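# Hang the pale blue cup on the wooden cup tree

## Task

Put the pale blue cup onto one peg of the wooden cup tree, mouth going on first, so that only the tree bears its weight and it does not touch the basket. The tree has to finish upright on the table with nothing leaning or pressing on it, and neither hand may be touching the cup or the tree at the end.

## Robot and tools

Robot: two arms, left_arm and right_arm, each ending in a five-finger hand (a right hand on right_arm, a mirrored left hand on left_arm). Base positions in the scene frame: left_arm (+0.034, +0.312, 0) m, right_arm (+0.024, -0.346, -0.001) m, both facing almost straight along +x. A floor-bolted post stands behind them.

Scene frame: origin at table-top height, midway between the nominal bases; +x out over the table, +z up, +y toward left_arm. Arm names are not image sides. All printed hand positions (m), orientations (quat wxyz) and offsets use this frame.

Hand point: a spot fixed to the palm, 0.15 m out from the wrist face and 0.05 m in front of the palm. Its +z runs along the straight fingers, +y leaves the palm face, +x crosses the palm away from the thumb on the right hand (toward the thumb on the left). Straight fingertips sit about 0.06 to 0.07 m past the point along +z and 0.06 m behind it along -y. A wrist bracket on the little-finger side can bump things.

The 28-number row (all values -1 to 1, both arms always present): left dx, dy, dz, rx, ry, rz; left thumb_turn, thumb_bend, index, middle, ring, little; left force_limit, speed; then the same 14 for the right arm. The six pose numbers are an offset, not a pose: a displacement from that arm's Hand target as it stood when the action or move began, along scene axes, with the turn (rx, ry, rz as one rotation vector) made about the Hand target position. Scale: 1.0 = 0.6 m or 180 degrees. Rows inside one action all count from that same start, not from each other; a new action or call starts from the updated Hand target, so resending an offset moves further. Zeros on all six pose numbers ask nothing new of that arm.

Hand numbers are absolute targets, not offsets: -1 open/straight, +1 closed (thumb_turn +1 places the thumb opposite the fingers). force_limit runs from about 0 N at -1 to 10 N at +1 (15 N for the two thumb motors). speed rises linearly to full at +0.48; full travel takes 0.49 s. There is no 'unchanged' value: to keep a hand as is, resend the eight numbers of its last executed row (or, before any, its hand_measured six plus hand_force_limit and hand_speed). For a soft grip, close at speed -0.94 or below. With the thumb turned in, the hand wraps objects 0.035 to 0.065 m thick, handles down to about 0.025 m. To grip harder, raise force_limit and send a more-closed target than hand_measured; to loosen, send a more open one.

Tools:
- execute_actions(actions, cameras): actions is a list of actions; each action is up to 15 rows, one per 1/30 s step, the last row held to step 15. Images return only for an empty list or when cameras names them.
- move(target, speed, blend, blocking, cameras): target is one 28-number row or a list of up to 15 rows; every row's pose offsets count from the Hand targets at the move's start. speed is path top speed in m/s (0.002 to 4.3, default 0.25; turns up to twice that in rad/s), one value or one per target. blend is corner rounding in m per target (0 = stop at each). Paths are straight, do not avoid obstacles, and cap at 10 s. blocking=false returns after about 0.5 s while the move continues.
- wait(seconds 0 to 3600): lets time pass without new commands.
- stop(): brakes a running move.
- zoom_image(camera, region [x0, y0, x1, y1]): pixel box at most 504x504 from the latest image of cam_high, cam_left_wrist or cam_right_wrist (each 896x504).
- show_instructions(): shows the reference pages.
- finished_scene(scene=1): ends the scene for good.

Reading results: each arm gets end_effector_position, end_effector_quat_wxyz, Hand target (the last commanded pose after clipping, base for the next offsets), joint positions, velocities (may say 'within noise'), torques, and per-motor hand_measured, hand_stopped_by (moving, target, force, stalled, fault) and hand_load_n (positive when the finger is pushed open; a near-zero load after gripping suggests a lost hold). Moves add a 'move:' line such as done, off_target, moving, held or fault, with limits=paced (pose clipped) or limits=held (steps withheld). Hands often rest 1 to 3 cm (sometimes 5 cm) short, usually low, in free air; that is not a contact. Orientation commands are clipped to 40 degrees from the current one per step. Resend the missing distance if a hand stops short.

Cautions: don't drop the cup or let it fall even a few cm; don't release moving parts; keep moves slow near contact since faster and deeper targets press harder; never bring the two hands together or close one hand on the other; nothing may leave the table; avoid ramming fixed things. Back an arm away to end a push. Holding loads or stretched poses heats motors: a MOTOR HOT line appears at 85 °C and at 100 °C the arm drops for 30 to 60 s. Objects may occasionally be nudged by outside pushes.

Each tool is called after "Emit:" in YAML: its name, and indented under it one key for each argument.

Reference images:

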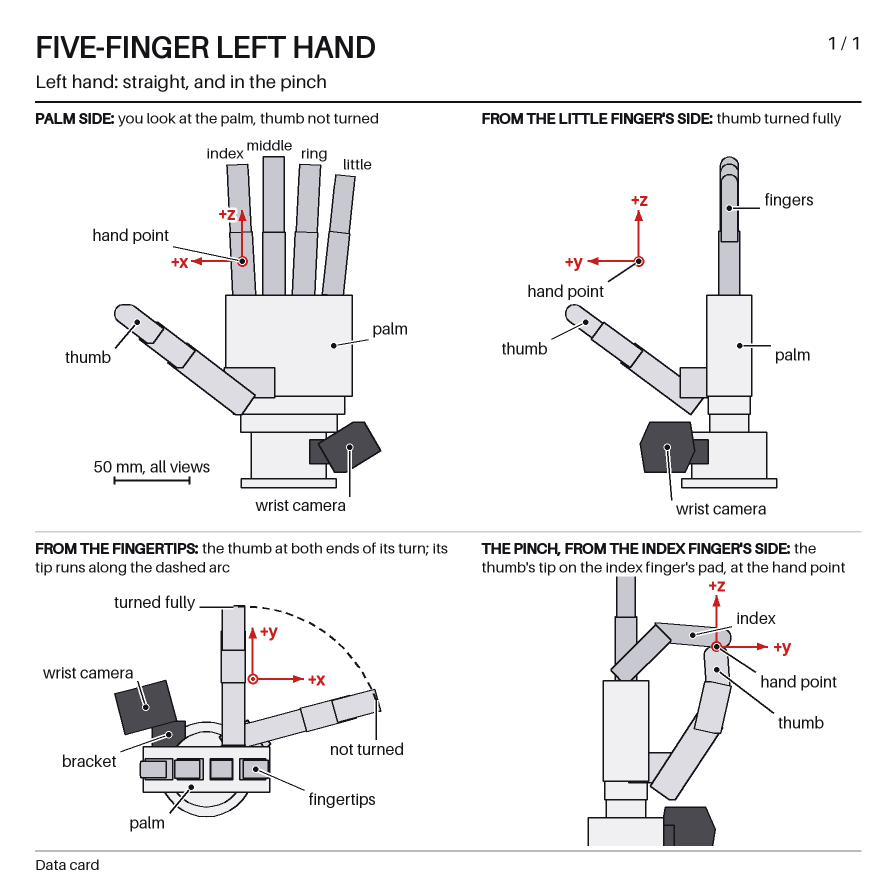

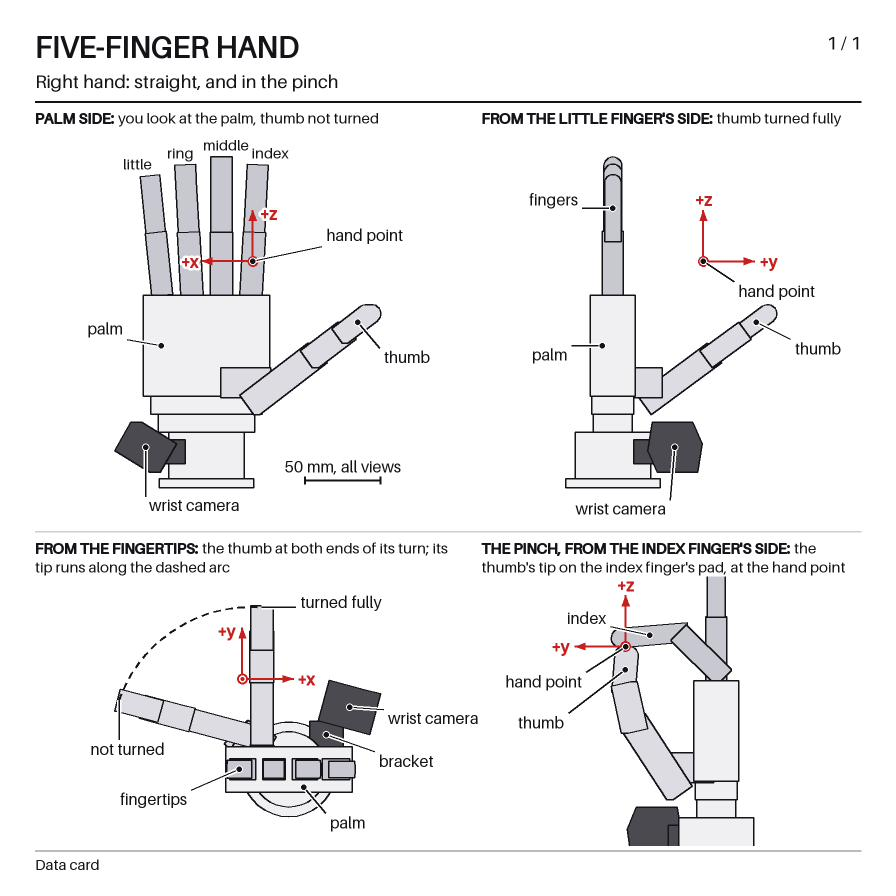

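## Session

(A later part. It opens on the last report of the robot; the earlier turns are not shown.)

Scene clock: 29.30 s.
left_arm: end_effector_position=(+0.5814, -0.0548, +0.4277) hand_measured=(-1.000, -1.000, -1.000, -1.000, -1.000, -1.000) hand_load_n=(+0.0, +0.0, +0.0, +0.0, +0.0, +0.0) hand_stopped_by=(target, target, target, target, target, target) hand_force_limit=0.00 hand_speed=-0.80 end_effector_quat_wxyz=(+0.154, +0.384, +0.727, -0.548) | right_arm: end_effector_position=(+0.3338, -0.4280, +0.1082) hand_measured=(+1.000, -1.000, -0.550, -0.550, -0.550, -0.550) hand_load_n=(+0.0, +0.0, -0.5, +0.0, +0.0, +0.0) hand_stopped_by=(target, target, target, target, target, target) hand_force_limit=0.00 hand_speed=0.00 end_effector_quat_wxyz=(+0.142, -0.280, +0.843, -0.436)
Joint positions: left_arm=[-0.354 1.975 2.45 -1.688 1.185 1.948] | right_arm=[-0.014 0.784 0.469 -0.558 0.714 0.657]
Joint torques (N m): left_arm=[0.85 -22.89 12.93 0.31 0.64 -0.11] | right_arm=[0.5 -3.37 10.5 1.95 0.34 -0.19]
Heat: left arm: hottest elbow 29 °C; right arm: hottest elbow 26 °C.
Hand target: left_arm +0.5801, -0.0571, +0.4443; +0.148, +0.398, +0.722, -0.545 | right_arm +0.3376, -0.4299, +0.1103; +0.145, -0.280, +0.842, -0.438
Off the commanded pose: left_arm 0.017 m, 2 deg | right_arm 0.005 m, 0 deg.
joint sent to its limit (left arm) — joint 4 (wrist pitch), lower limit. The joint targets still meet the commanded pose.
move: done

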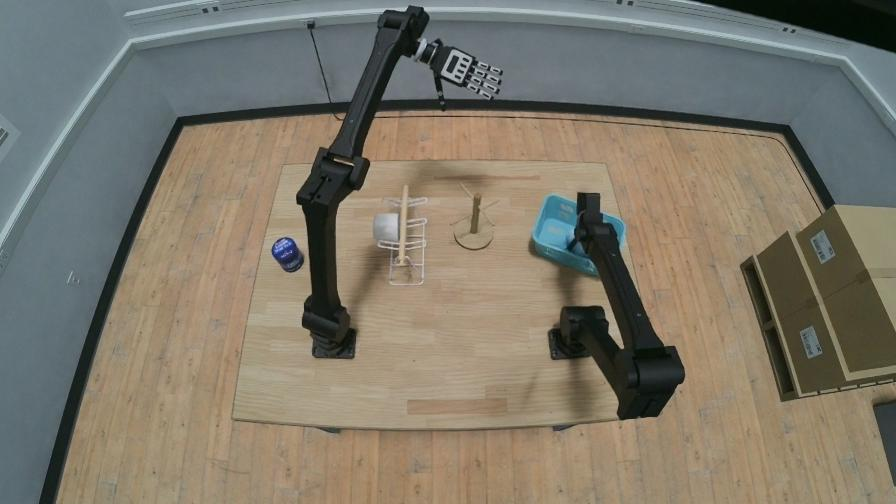

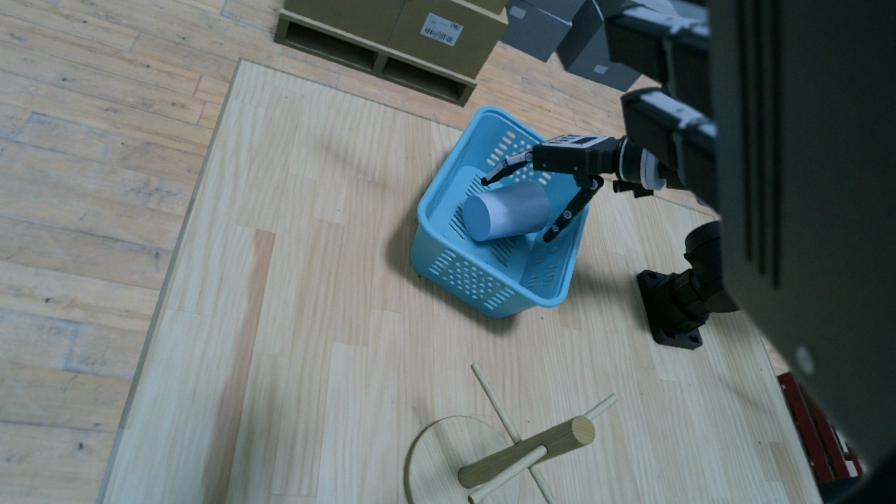

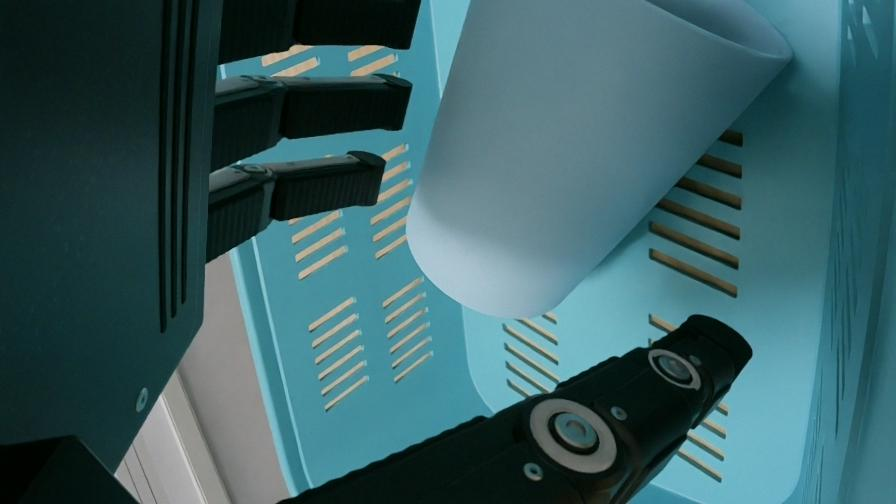

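Emit:
move:
  target: [0,0,0,0,0,0,-1,-1,-1,-1,-1,-1,0,-0.8,0.003,-0.003,-0.055,0,0,0,1,-1,-0.6,-0.6,-0.6,-0.6,0,0]
  speed: 0.06
  cameras: ["cam_left_wrist","cam_right_wrist"]

Emit:
zoom_image:
  camera: "cam_left_wrist"
  region: [380, 60, 640, 330]

Scene clock: 31.60 s.
left_arm: end_effector_position=(+0.5814, -0.0548, +0.4277) hand_measured=(-1.000, -1.000, -1.000, -1.000, -1.000, -1.000) hand_load_n=(+0.0, -0.5, +0.0, +0.0, -0.5, +0.0) hand_stopped_by=(target, target, target, target, target, target) hand_force_limit=0.00 hand_speed=-0.80 end_effector_quat_wxyz=(+0.154, +0.384, +0.727, -0.548) | right_arm: end_effector_position=(+0.3362, -0.4296, +0.0762) hand_measured=(+1.000, -1.000, -0.600, -0.600, -0.600, -0.600) hand_load_n=(+0.0, +0.0, +0.0, +0.0, +0.0, +0.0) hand_stopped_by=(target, target, target, target, target, target) hand_force_limit=0.00 hand_speed=0.00 end_effector_quat_wxyz=(+0.143, -0.279, +0.843, -0.436)
Joint positions: left_arm=[-0.354 1.975 2.45 -1.688 1.185 1.948] | right_arm=[-0.022 0.845 0.403 -0.423 0.708 0.649]
Joint torques (N m): left_arm=[0.62 -22.24 12.89 0.39 0.59 -0.1] | right_arm=[0.5 -3.43 9.91 1.83 0.34 -0.18]
Heat: left arm: hottest elbow 29 °C; right arm: hottest elbow 26 °C.
Hand target: left_arm +0.5801, -0.0571, +0.4443; +0.148, +0.398, +0.722, -0.545 | right_arm +0.3395, -0.4316, +0.0774; +0.145, -0.280, +0.842, -0.438
Off the commanded pose: left_arm 0.017 m, 2 deg | right_arm 0.004 m, 0 deg.
joint sent to its limit (left arm) — joint 4 (wrist pitch), lower limit. The joint targets still meet the commanded pose.
move: done

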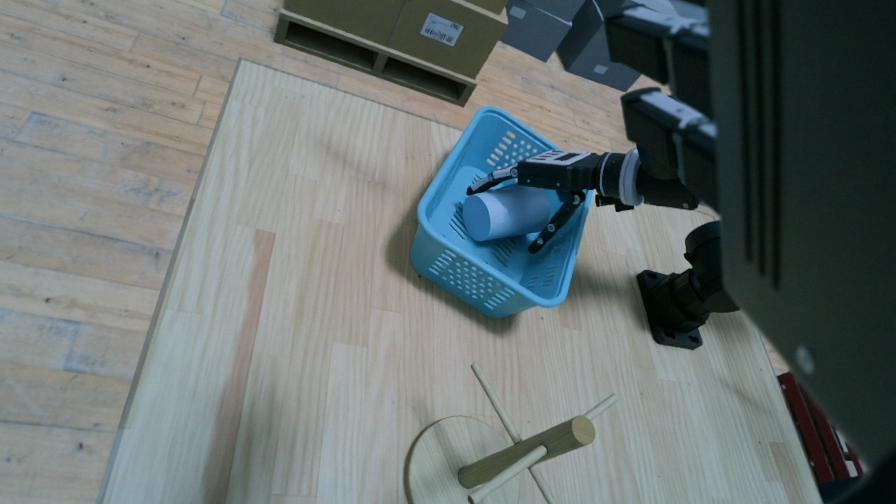

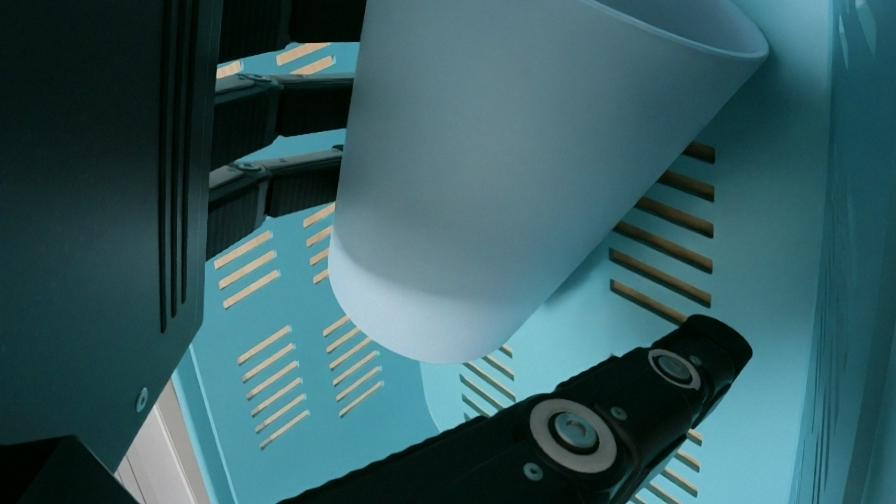

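Scaled by 1.867 from the camera's image (finer frame: 1280x720).

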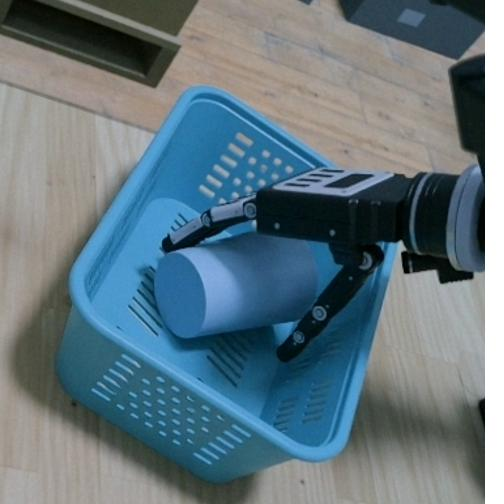

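Emit:
move:
  target: [0,0,0,0,0,0,-1,-1,-1,-1,-1,-1,0,-0.8,0,0,-0.037,0,0,0,1,-1,-0.6,-0.6,-0.6,-0.6,0,0]
  speed: 0.05
  cameras: ["cam_left_wrist","cam_right_wrist"]

Emit:
zoom_image:
  camera: "cam_left_wrist"
  region: [380, 60, 640, 330]

Scene clock: 32.83 s.
left_arm: end_effector_position=(+0.5814, -0.0548, +0.4277) hand_measured=(-1.000, -1.000, -1.000, -1.000, -1.000, -1.000) hand_load_n=(+0.0, +0.0, +0.0, +0.0, +0.0, +0.0) hand_stopped_by=(target, target, target, target, target, target) hand_force_limit=0.00 hand_speed=-0.80 end_effector_quat_wxyz=(+0.154, +0.384, +0.727, -0.548) | right_arm: end_effector_position=(+0.3364, -0.4296, +0.0541) hand_measured=(+1.000, -1.000, -0.600, -0.600, -0.600, -0.600) hand_load_n=(+0.0, +0.0, +0.0, +0.0, +0.0, +0.0) hand_stopped_by=(target, target, target, target, target, target) hand_force_limit=0.00 hand_speed=0.00 end_effector_quat_wxyz=(+0.143, -0.279, +0.843, -0.437)
Joint positions: left_arm=[-0.354 1.975 2.45 -1.688 1.185 1.948] | right_arm=[-0.022 0.896 0.359 -0.327 0.708 0.649]
Joint torques (N m): left_arm=[0.62 -23.18 12.94 0.28 0.68 -0.11] | right_arm=[0.44 -3.72 9.46 2.09 0.33 -0.19]
Heat: left arm: hottest elbow 29 °C; right arm: hottest elbow 26 °C.
Hand target: left_arm +0.5801, -0.0571, +0.4443; +0.148, +0.398, +0.722, -0.545 | right_arm +0.3396, -0.4316, +0.0553; +0.146, -0.280, +0.842, -0.438
Off the commanded pose: left_arm 0.017 m, 2 deg | right_arm 0.004 m, 0 deg.
joint sent to its limit (left arm) — joint 4 (wrist pitch), lower limit. The joint targets still meet the commanded pose.
move: done

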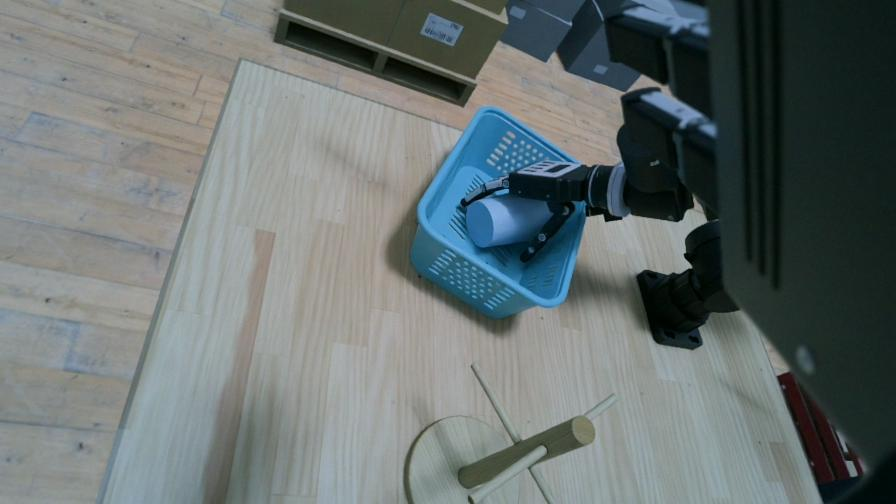

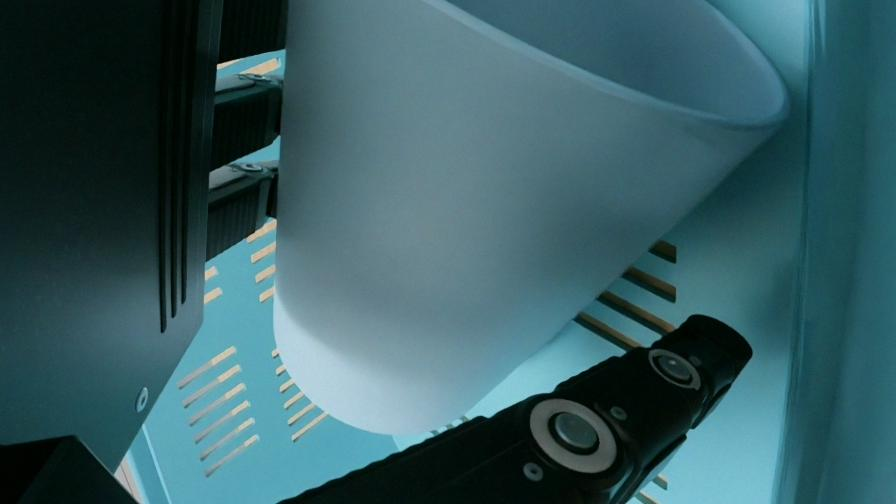

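Scaled by 1.867 from the camera's image (finer frame: 1280x720).

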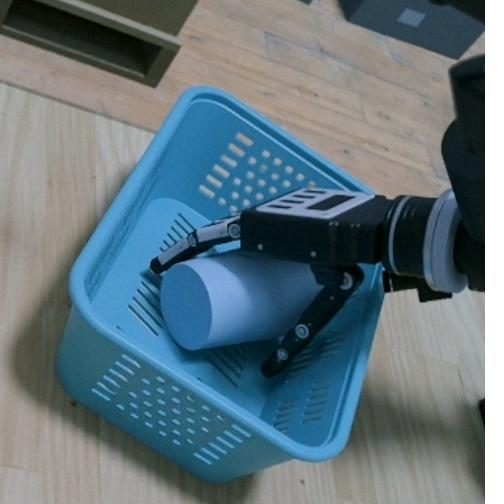

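Emit:
move:
  target: [0,0,0,0,0,0,-1,-1,-1,-1,-1,-1,0,-0.8,0,0,-0.017,0,0,0,1,-1,-0.6,-0.6,-0.6,-0.6,0,0]
  speed: 0.04
  cameras: ["cam_left_wrist","cam_right_wrist"]

Emit:
zoom_image:
  camera: "cam_left_wrist"
  region: [380, 60, 640, 330]

Scene clock: 33.97 s.
left_arm: end_effector_position=(+0.5814, -0.0548, +0.4277) hand_measured=(-1.000, -1.000, -1.000, -1.000, -1.000, -1.000) hand_load_n=(+0.0, +0.0, +0.0, +0.0, +0.0, +0.0) hand_stopped_by=(target, target, target, target, target, target) hand_force_limit=0.00 hand_speed=-0.80 end_effector_quat_wxyz=(+0.154, +0.384, +0.727, -0.548) | right_arm: end_effector_position=(+0.3416, -0.4300, +0.0504) hand_measured=(+1.000, -1.000, -0.600, -0.600, -0.600, -0.600) hand_load_n=(+0.0, +0.0, +0.0, +0.0, +0.0, +0.0) hand_stopped_by=(target, target, target, target, target, target) hand_force_limit=0.00 hand_speed=0.00 end_effector_quat_wxyz=(+0.150, -0.276, +0.842, -0.439)
Joint positions: left_arm=[-0.354 1.975 2.45 -1.688 1.185 1.948] | right_arm=[-0.023 0.921 0.351 -0.277 0.708 0.647]
Joint torques (N m): left_arm=[0.5 -22.77 13.03 0.4 0.67 -0.09] | right_arm=[0.5 -3.14 8.39 1.85 0.32 -0.16]
Heat: left arm: hottest elbow 29 °C; right arm: hottest elbow 26 °C.
Hand target: left_arm +0.5801, -0.0571, +0.4443; +0.148, +0.398, +0.722, -0.545 | right_arm +0.3396, -0.4317, +0.0451; +0.146, -0.280, +0.842, -0.438
Off the commanded pose: left_arm 0.017 m, 2 deg | right_arm 0.006 m, 1 deg.
joint sent to its limit (left arm) — joint 4 (wrist pitch), lower limit. The joint targets still meet the commanded pose.
move: done

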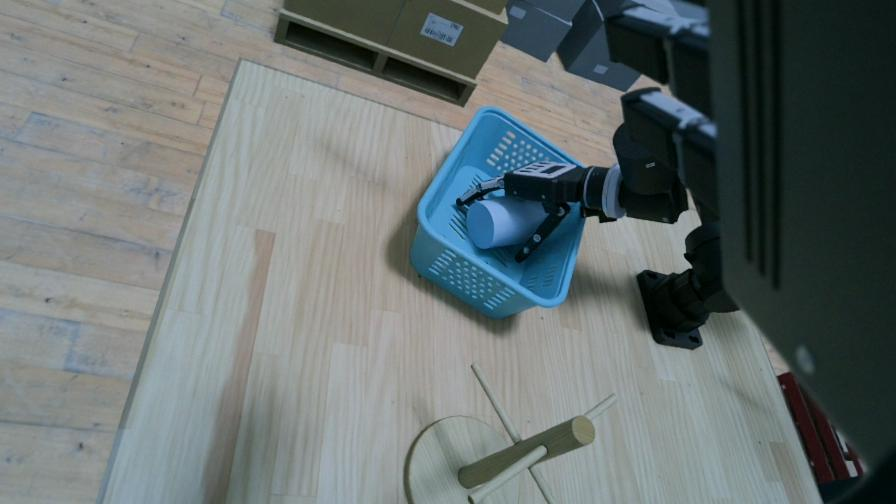

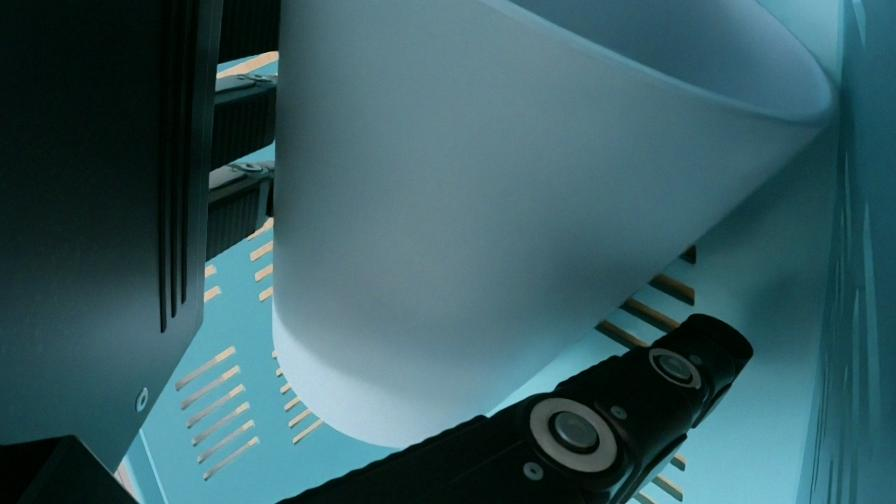

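Scaled by 1.867 from the camera's image (finer frame: 1280x720).

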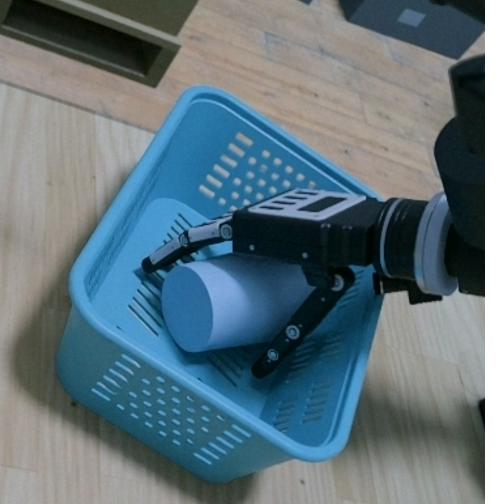

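Emit:
move:
  target: [0,0,0,0,0,0,-1,-1,-1,-1,-1,-1,0,-0.8,0,0,0.008,0,0,0,1,-0.5,-0.6,-0.6,-0.6,-0.6,-0.6,-0.85]
  speed: 0.04
  cameras: ["cam_left_wrist","cam_right_wrist"]

Emit:
zoom_image:
  camera: "cam_left_wrist"
  region: [380, 60, 640, 330]

Scene clock: 36.73 s.
left_arm: end_effector_position=(+0.5814, -0.0548, +0.4277) hand_measured=(-1.000, -1.000, -1.000, -1.000, -1.000, -1.000) hand_load_n=(-0.5, +0.0, +0.0, +0.0, +0.0, +0.0) hand_stopped_by=(target, target, target, target, target, target) hand_force_limit=0.00 hand_speed=-0.80 end_effector_quat_wxyz=(+0.154, +0.384, +0.727, -0.548) | right_arm: end_effector_position=(+0.3416, -0.4300, +0.0503) hand_measured=(+1.000, -0.502, -0.600, -0.600, -0.600, -0.600) hand_load_n=(+0.0, +3.5, +1.5, +0.0, +0.0, +0.0) hand_stopped_by=(target, force, target, target, target, target) hand_force_limit=-0.60 hand_speed=-0.85 end_effector_quat_wxyz=(+0.150, -0.277, +0.842, -0.439)
Joint positions: left_arm=[-0.354 1.975 2.45 -1.688 1.185 1.948] | right_arm=[-0.023 0.921 0.351 -0.277 0.708 0.646]
Joint torques (N m): left_arm=[0.44 -22.65 13 0.28 0.65 -0.09] | right_arm=[0.5 -4.72 9.16 0.91 0.32 -0.17]
Heat: left arm: hottest elbow 30 °C; right arm: hottest elbow 26 °C.
Hand target: left_arm +0.5801, -0.0571, +0.4443; +0.148, +0.398, +0.722, -0.545 | right_arm +0.3396, -0.4316, +0.0499; +0.145, -0.280, +0.842, -0.438
Off the commanded pose: left_arm 0.017 m, 2 deg | right_arm 0.003 m, 1 deg.
joint sent to its limit (left arm) — joint 4 (wrist pitch), lower limit. The joint targets still meet the commanded pose.
move: done

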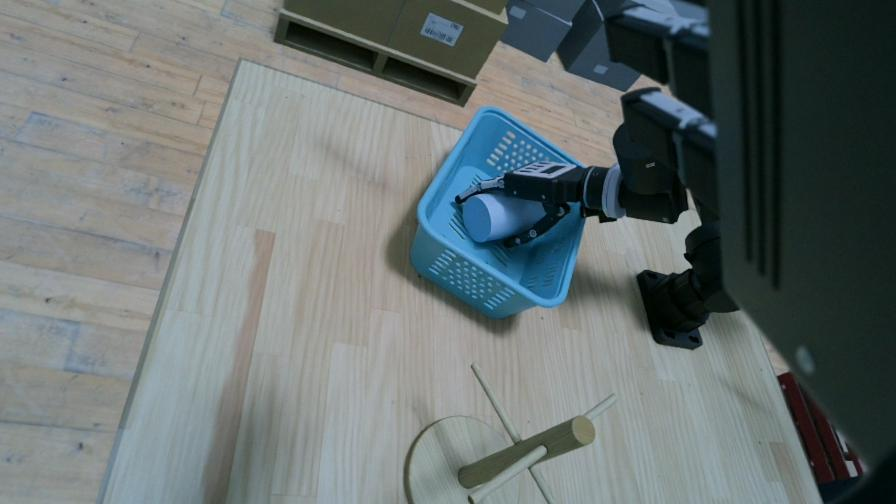

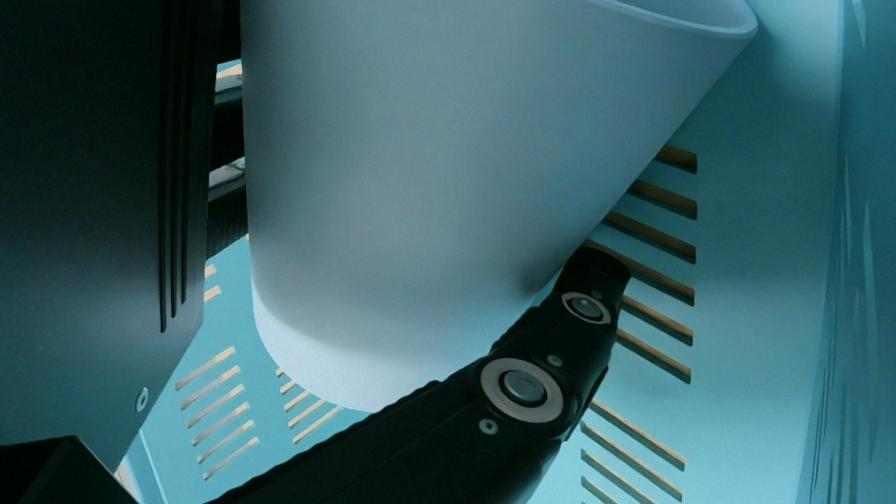

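Scaled by 1.867 from the camera's image (finer frame: 1280x720).

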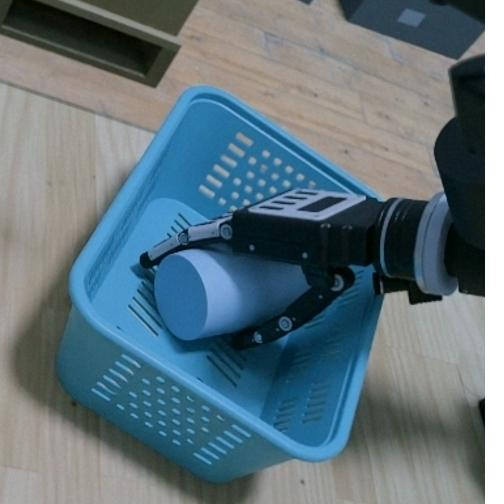

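Emit:
move:
  target: [0,0,0,0,0,0,-1,-1,-1,-1,-1,-1,0,-0.8,0,0,0.0,0,0,0,1,-0.5,0.0,0.0,0.0,-0.6,-0.4,-0.85]
  speed: 0.04
  cameras: ["cam_left_wrist","cam_right_wrist"]

Emit:
zoom_image:
  camera: "cam_left_wrist"
  region: [380, 60, 640, 330]

Scene clock: 37.77 s.
left_arm: end_effector_position=(+0.5814, -0.0548, +0.4277) hand_measured=(-1.000, -1.000, -1.000, -1.000, -1.000, -1.000) hand_load_n=(+0.0, -0.5, +0.0, +0.0, -0.5, -0.5) hand_stopped_by=(target, target, target, target, target, target) hand_force_limit=0.00 hand_speed=-0.80 end_effector_quat_wxyz=(+0.154, +0.384, +0.727, -0.548) | right_arm: end_effector_position=(+0.3416, -0.4301, +0.0505) hand_measured=(+1.000, -0.504, -0.534, -0.462, -0.352, -0.600) hand_load_n=(+3.0, +7.5, +0.5, +1.5, +3.5, +0.0) hand_stopped_by=(target, force, force, force, force, target) hand_force_limit=-0.40 hand_speed=-0.85 end_effector_quat_wxyz=(+0.150, -0.276, +0.842, -0.439)
Joint positions: left_arm=[-0.354 1.975 2.45 -1.688 1.185 1.948] | right_arm=[-0.023 0.921 0.351 -0.277 0.708 0.646]
Joint torques (N m): left_arm=[0.91 -22.36 12.7 0.23 0.63 -0.13] | right_arm=[0.5 -4.84 9.16 0.94 0.32 -0.16]
Heat: left arm: hottest elbow 30 °C; right arm: hottest elbow 27 °C.
Hand target: left_arm +0.5801, -0.0571, +0.4443; +0.148, +0.398, +0.722, -0.545 | right_arm +0.3396, -0.4316, +0.0499; +0.145, -0.280, +0.842, -0.438
Off the commanded pose: left_arm 0.017 m, 2 deg | right_arm 0.003 m, 1 deg.
joint sent to its limit (left arm) — joint 4 (wrist pitch), lower limit. The joint targets still meet the commanded pose.
move: done

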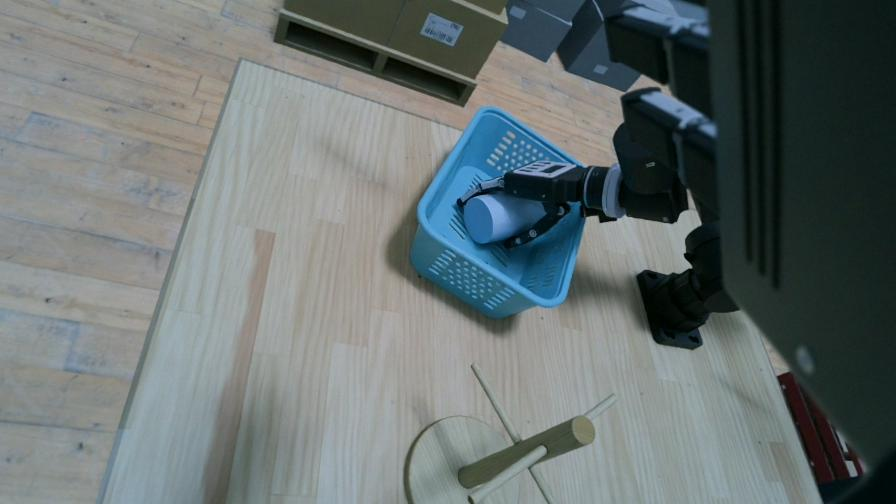

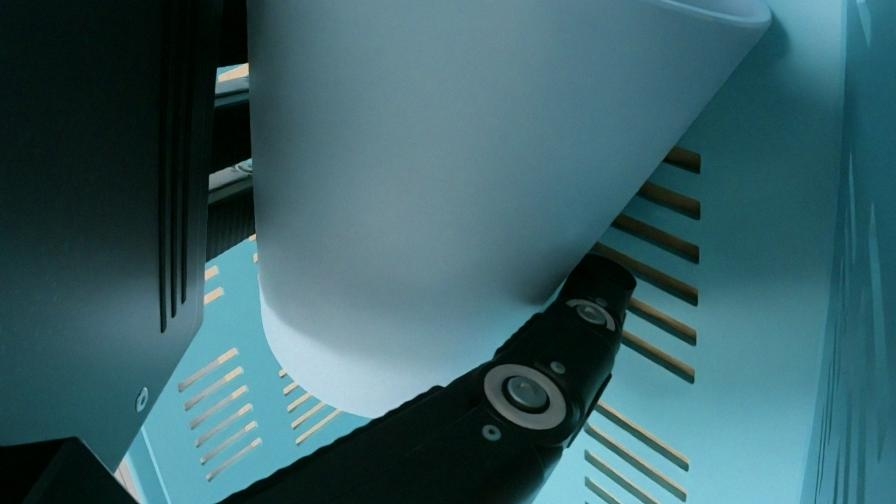

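Scaled by 1.867 from the camera's image (finer frame: 1280x720).

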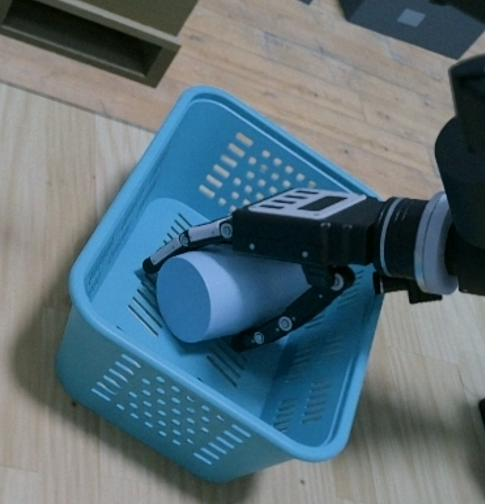

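Emit:
move:
  target: [0,0,0,0,0,0,-1,-1,-1,-1,-1,-1,0,-0.8,0,0,0.0,0,0,0,1,-0.5,0.01,0.01,0.0,-0.6,-0.3,-0.9]
  speed: 0.04
  cameras: []

Emit:
move:
  target: [0,0,0,0,0,0,-1,-1,-1,-1,-1,-1,0,-0.8,0,0,0.05,0,0,0,1,-0.5,0.01,0.01,0.0,-0.6,-0.3,-0.9]
  speed: 0.04
  cameras: ["cam_left_wrist","cam_right_wrist"]

Emit:
zoom_image:
  camera: "cam_left_wrist"
  region: [380, 60, 640, 330]

Scene clock: 38.47 s.
left_arm: end_effector_position=(+0.5814, -0.0548, +0.4277) hand_measured=(-1.000, -1.000, -1.000, -1.000, -1.000, -1.000) hand_load_n=(+0.0, +0.0, +0.0, -0.5, -0.5, +0.0) hand_stopped_by=(target, target, target, target, target, target) hand_force_limit=0.00 hand_speed=-0.80 end_effector_quat_wxyz=(+0.154, +0.384, +0.727, -0.548) | right_arm: end_effector_position=(+0.3417, -0.4303, +0.0509) hand_measured=(+1.000, -0.504, -0.480, -0.428, -0.352, -0.600) hand_load_n=(+0.5, +9.0, +3.5, +2.5, +2.0, +0.5) hand_stopped_by=(target, force, force, force, force, target) hand_force_limit=-0.30 hand_speed=-0.90 end_effector_quat_wxyz=(+0.150, -0.276, +0.841, -0.440)
Joint positions: left_arm=[-0.354 1.975 2.45 -1.688 1.185 1.948] | right_arm=[-0.023 0.919 0.351 -0.277 0.708 0.646]
Joint torques (N m): left_arm=[0.73 -23.24 12.82 0.2 0.62 -0.1] | right_arm=[0.5 -4.6 9.17 0.94 0.32 -0.16]
Heat: left arm: hottest elbow 30 °C; right arm: hottest elbow 27 °C.
Hand target: left_arm +0.5801, -0.0571, +0.4443; +0.148, +0.398, +0.722, -0.545 | right_arm +0.3396, -0.4317, +0.0499; +0.145, -0.280, +0.842, -0.438
Off the commanded pose: left_arm 0.017 m, 2 deg | right_arm 0.003 m, 1 deg.
joint sent to its limit (left arm) — joint 4 (wrist pitch), lower limit. The joint targets still meet the commanded pose.
move: done

Scene clock: 39.80 s.
left_arm: end_effector_position=(+0.5814, -0.0548, +0.4277) hand_measured=(-1.000, -1.000, -1.000, -1.000, -1.000, -1.000) hand_load_n=(+0.0, +0.0, +0.0, +0.0, +0.0, -0.5) hand_stopped_by=(target, target, target, target, target, target) hand_force_limit=0.00 hand_speed=-0.80 end_effector_quat_wxyz=(+0.154, +0.384, +0.727, -0.548) | right_arm: end_effector_position=(+0.3226, -0.4301, +0.0555) hand_measured=(+1.000, -0.504, -0.480, -0.428, -0.352, -0.600) hand_load_n=(+0.5, +9.5, +3.0, +2.0, +2.0, +0.0) hand_stopped_by=(target, force, force, force, force, target) hand_force_limit=-0.30 hand_speed=-0.90 end_effector_quat_wxyz=(+0.128, -0.287, +0.846, -0.432)
Joint positions: left_arm=[-0.354 1.975 2.45 -1.688 1.185 1.948] | right_arm=[-0.024 0.854 0.36 -0.404 0.707 0.646]
Joint torques (N m): left_arm=[1.38 -23.41 13 0.25 0.66 -0.09] | right_arm=[0.62 -4.72 13.53 0.79 0.4 -0.16]
Heat: left arm: hottest elbow 30 °C; right arm: hottest elbow 27 °C.
Hand target: left_arm +0.5801, -0.0571, +0.4443; +0.148, +0.398, +0.722, -0.545 | right_arm +0.3395, -0.4317, +0.0799; +0.145, -0.280, +0.842, -0.438
Off the commanded pose: left_arm 0.017 m, 2 deg | right_arm 0.030 m, 2 deg.
joint sent to its limit (left arm) — joint 4 (wrist pitch), lower limit. The joint targets still meet the commanded pose.
move: off_target (right_arm)

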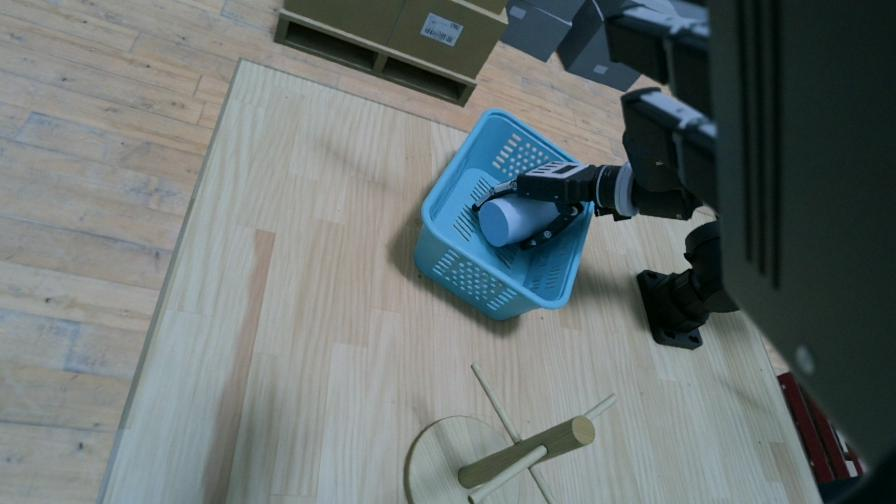

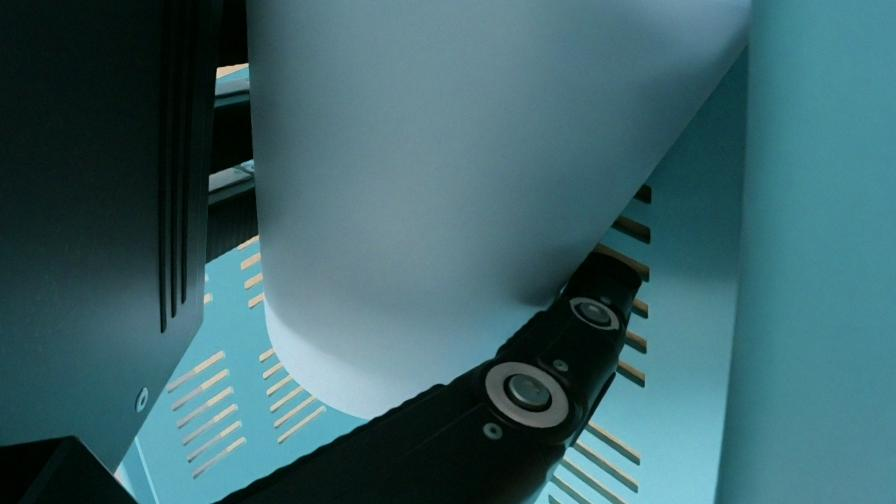

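Scaled by 1.867 from the camera's image (finer frame: 1280x720).

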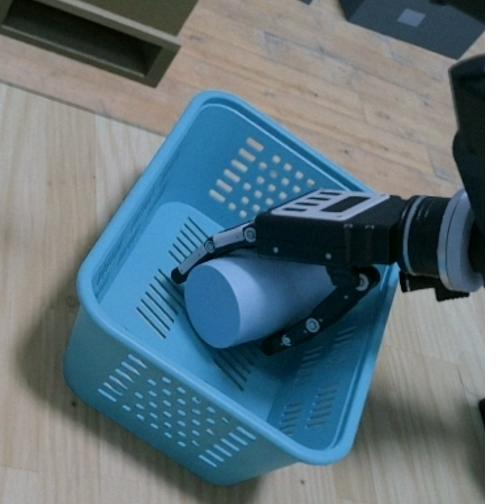

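Emit:
move:
  target: [0,0,0,0,0,0,-1,-1,-1,-1,-1,-1,0,-0.8,0.02,0,0.05,0,0,0,1,-0.5,0.01,0.01,0.0,-0.6,-0.3,-0.9]
  speed: 0.06
  cameras: ["cam_left_wrist","cam_right_wrist"]

Emit:
zoom_image:
  camera: "cam_left_wrist"
  region: [380, 60, 640, 330]

Scene clock: 41.13 s.
left_arm: end_effector_position=(+0.5814, -0.0548, +0.4277) hand_measured=(-1.000, -1.000, -1.000, -1.000, -1.000, -1.000) hand_load_n=(+0.0, +0.0, +0.0, +0.0, +0.0, +0.0) hand_stopped_by=(target, target, target, target, target, target) hand_force_limit=0.00 hand_speed=-0.80 end_effector_quat_wxyz=(+0.154, +0.384, +0.727, -0.548) | right_arm: end_effector_position=(+0.3341, -0.4303, +0.0829) hand_measured=(+1.000, -0.504, -0.480, -0.428, -0.352, -0.600) hand_load_n=(+1.0, +9.5, +3.5, +2.0, +1.5, -0.5) hand_stopped_by=(target, force, force, force, force, target) hand_force_limit=-0.30 hand_speed=-0.90 end_effector_quat_wxyz=(+0.126, -0.288, +0.846, -0.431)
Joint positions: left_arm=[-0.354 1.975 2.45 -1.688 1.185 1.948] | right_arm=[-0.024 0.85 0.441 -0.495 0.707 0.646]
Joint torques (N m): left_arm=[0.15 -22.59 13.04 0.16 0.62 -0.08] | right_arm=[0.73 -5.07 14.17 0.92 0.42 -0.16]
Heat: left arm: hottest elbow 30 °C; right arm: hottest elbow 27 °C.
Hand target: left_arm +0.5801, -0.0571, +0.4443; +0.148, +0.398, +0.722, -0.545 | right_arm +0.3515, -0.4317, +0.1098; +0.145, -0.280, +0.842, -0.438
Off the commanded pose: left_arm 0.017 m, 2 deg | right_arm 0.032 m, 3 deg.
joint sent to its limit (left arm) — joint 4 (wrist pitch), lower limit. The joint targets still meet the commanded pose.
move: off_target (right_arm)

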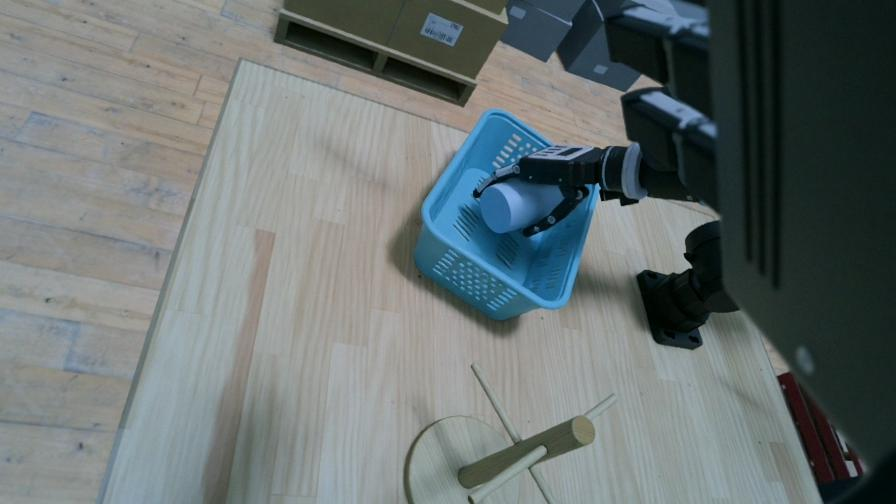

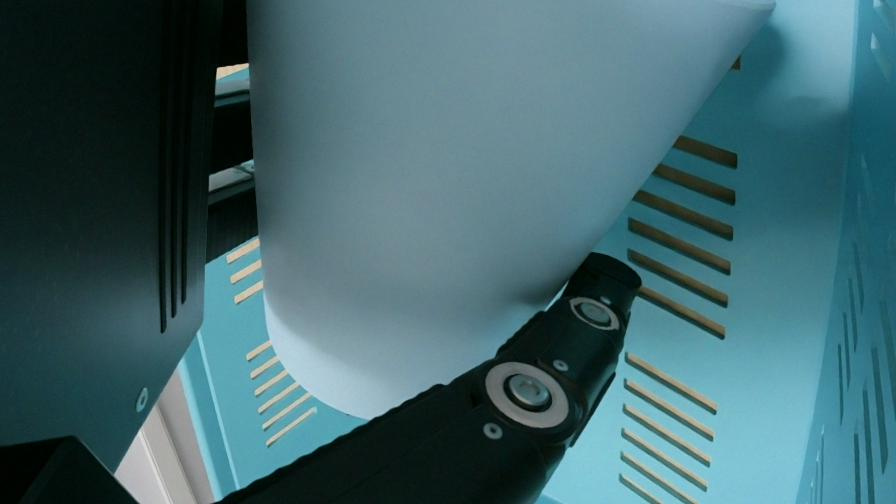

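Scaled by 1.867 from the camera's image (finer frame: 1280x720).

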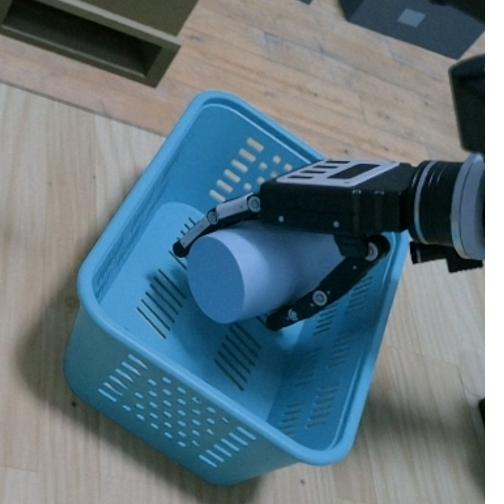

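Emit:
move:
  target: [0,0,0,0,0,0,-1,-1,-1,-1,-1,-1,0,-0.8,0.01,0,0.25,0,0,0,1,-0.5,0.01,0.01,0.0,-0.6,-0.3,-0.9]
  speed: 0.1
  cameras: ["all"]

Emit:
zoom_image:
  camera: "cam_left_wrist"
  region: [420, 20, 700, 300]

Scene clock: 44.63 s.
left_arm: end_effector_position=(+0.5814, -0.0548, +0.4277) hand_measured=(-1.000, -1.000, -1.000, -1.000, -1.000, -1.000) hand_load_n=(+0.0, +0.0, +0.0, +0.0, +0.0, +0.0) hand_stopped_by=(target, target, target, target, target, target) hand_force_limit=0.00 hand_speed=-0.80 end_effector_quat_wxyz=(+0.154, +0.384, +0.727, -0.548) | right_arm: end_effector_position=(+0.3475, -0.4306, +0.2323) hand_measured=(+1.000, -0.504, -0.480, -0.428, -0.352, -0.600) hand_load_n=(+0.5, +9.5, +3.0, +1.5, +1.5, +0.0) hand_stopped_by=(target, force, force, force, force, target) hand_force_limit=-0.30 hand_speed=-0.90 end_effector_quat_wxyz=(+0.128, -0.288, +0.845, -0.432)
Joint positions: left_arm=[-0.354 1.975 2.45 -1.688 1.185 1.948] | right_arm=[-0.025 0.79 0.814 -0.922 0.707 0.643]
Joint torques (N m): left_arm=[1.2 -22.59 12.97 0.53 0.65 -0.08] | right_arm=[0.73 -4.42 15.38 0.81 0.44 -0.13]
Heat: left arm: hottest elbow 31 °C; right arm: hottest elbow 28 °C.
Hand target: left_arm +0.5801, -0.0571, +0.4443; +0.148, +0.398, +0.722, -0.545 | right_arm +0.3575, -0.4317, +0.2597; +0.145, -0.280, +0.842, -0.438
Off the commanded pose: left_arm 0.017 m, 2 deg | right_arm 0.029 m, 2 deg.
joint sent to its limit (left arm) — joint 4 (wrist pitch), lower limit. The joint targets still meet the commanded pose.
move: off_target (right_arm)

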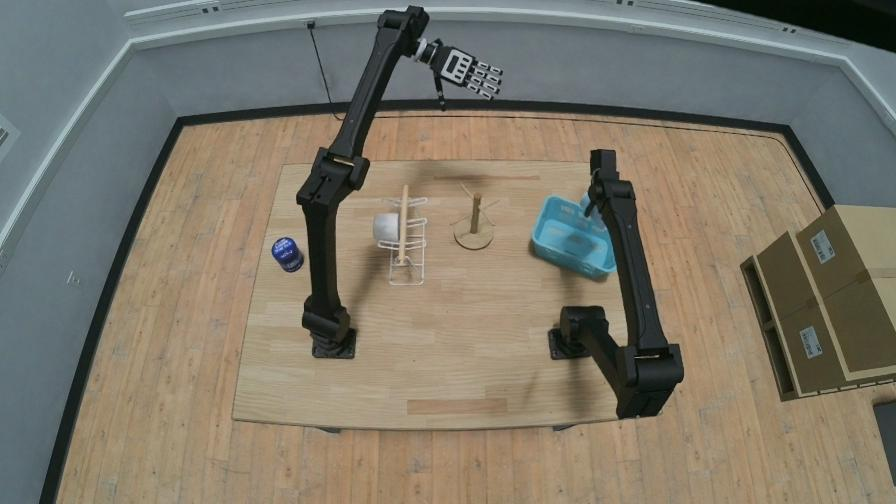

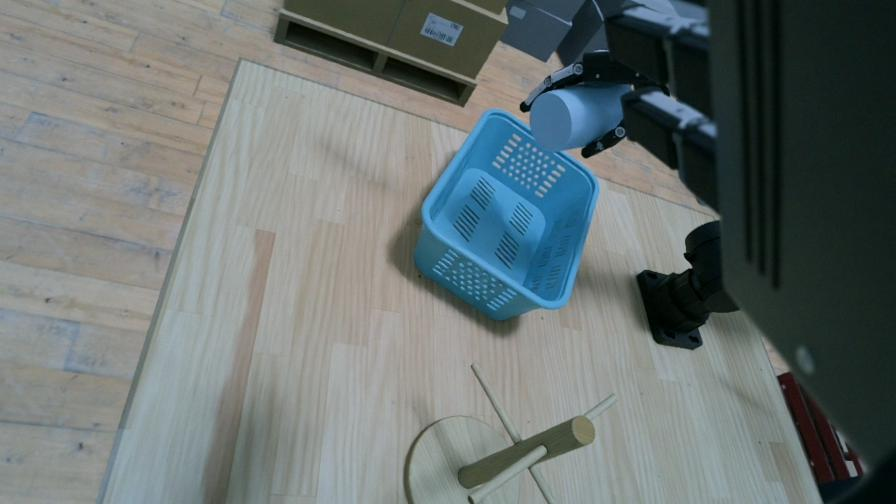

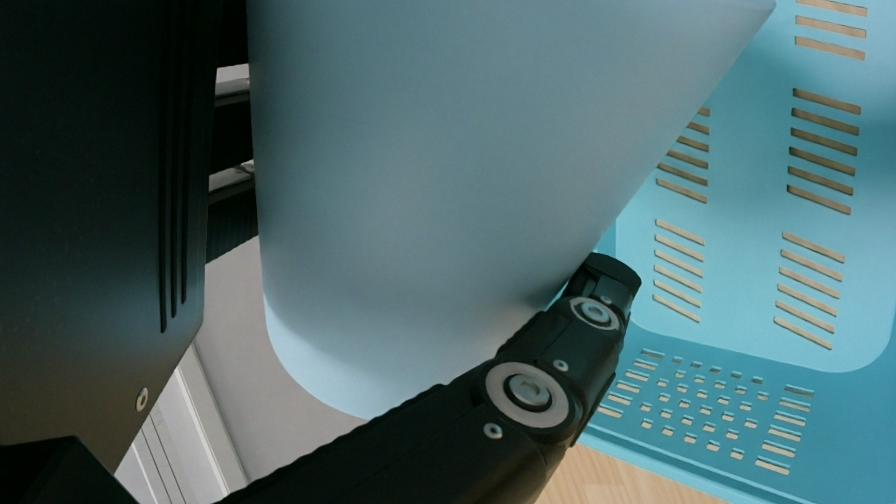

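Scaled by 1.800 from the camera's image (finer frame: 1280x720).

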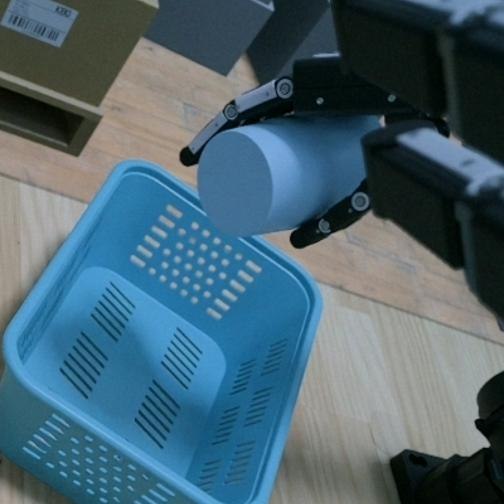

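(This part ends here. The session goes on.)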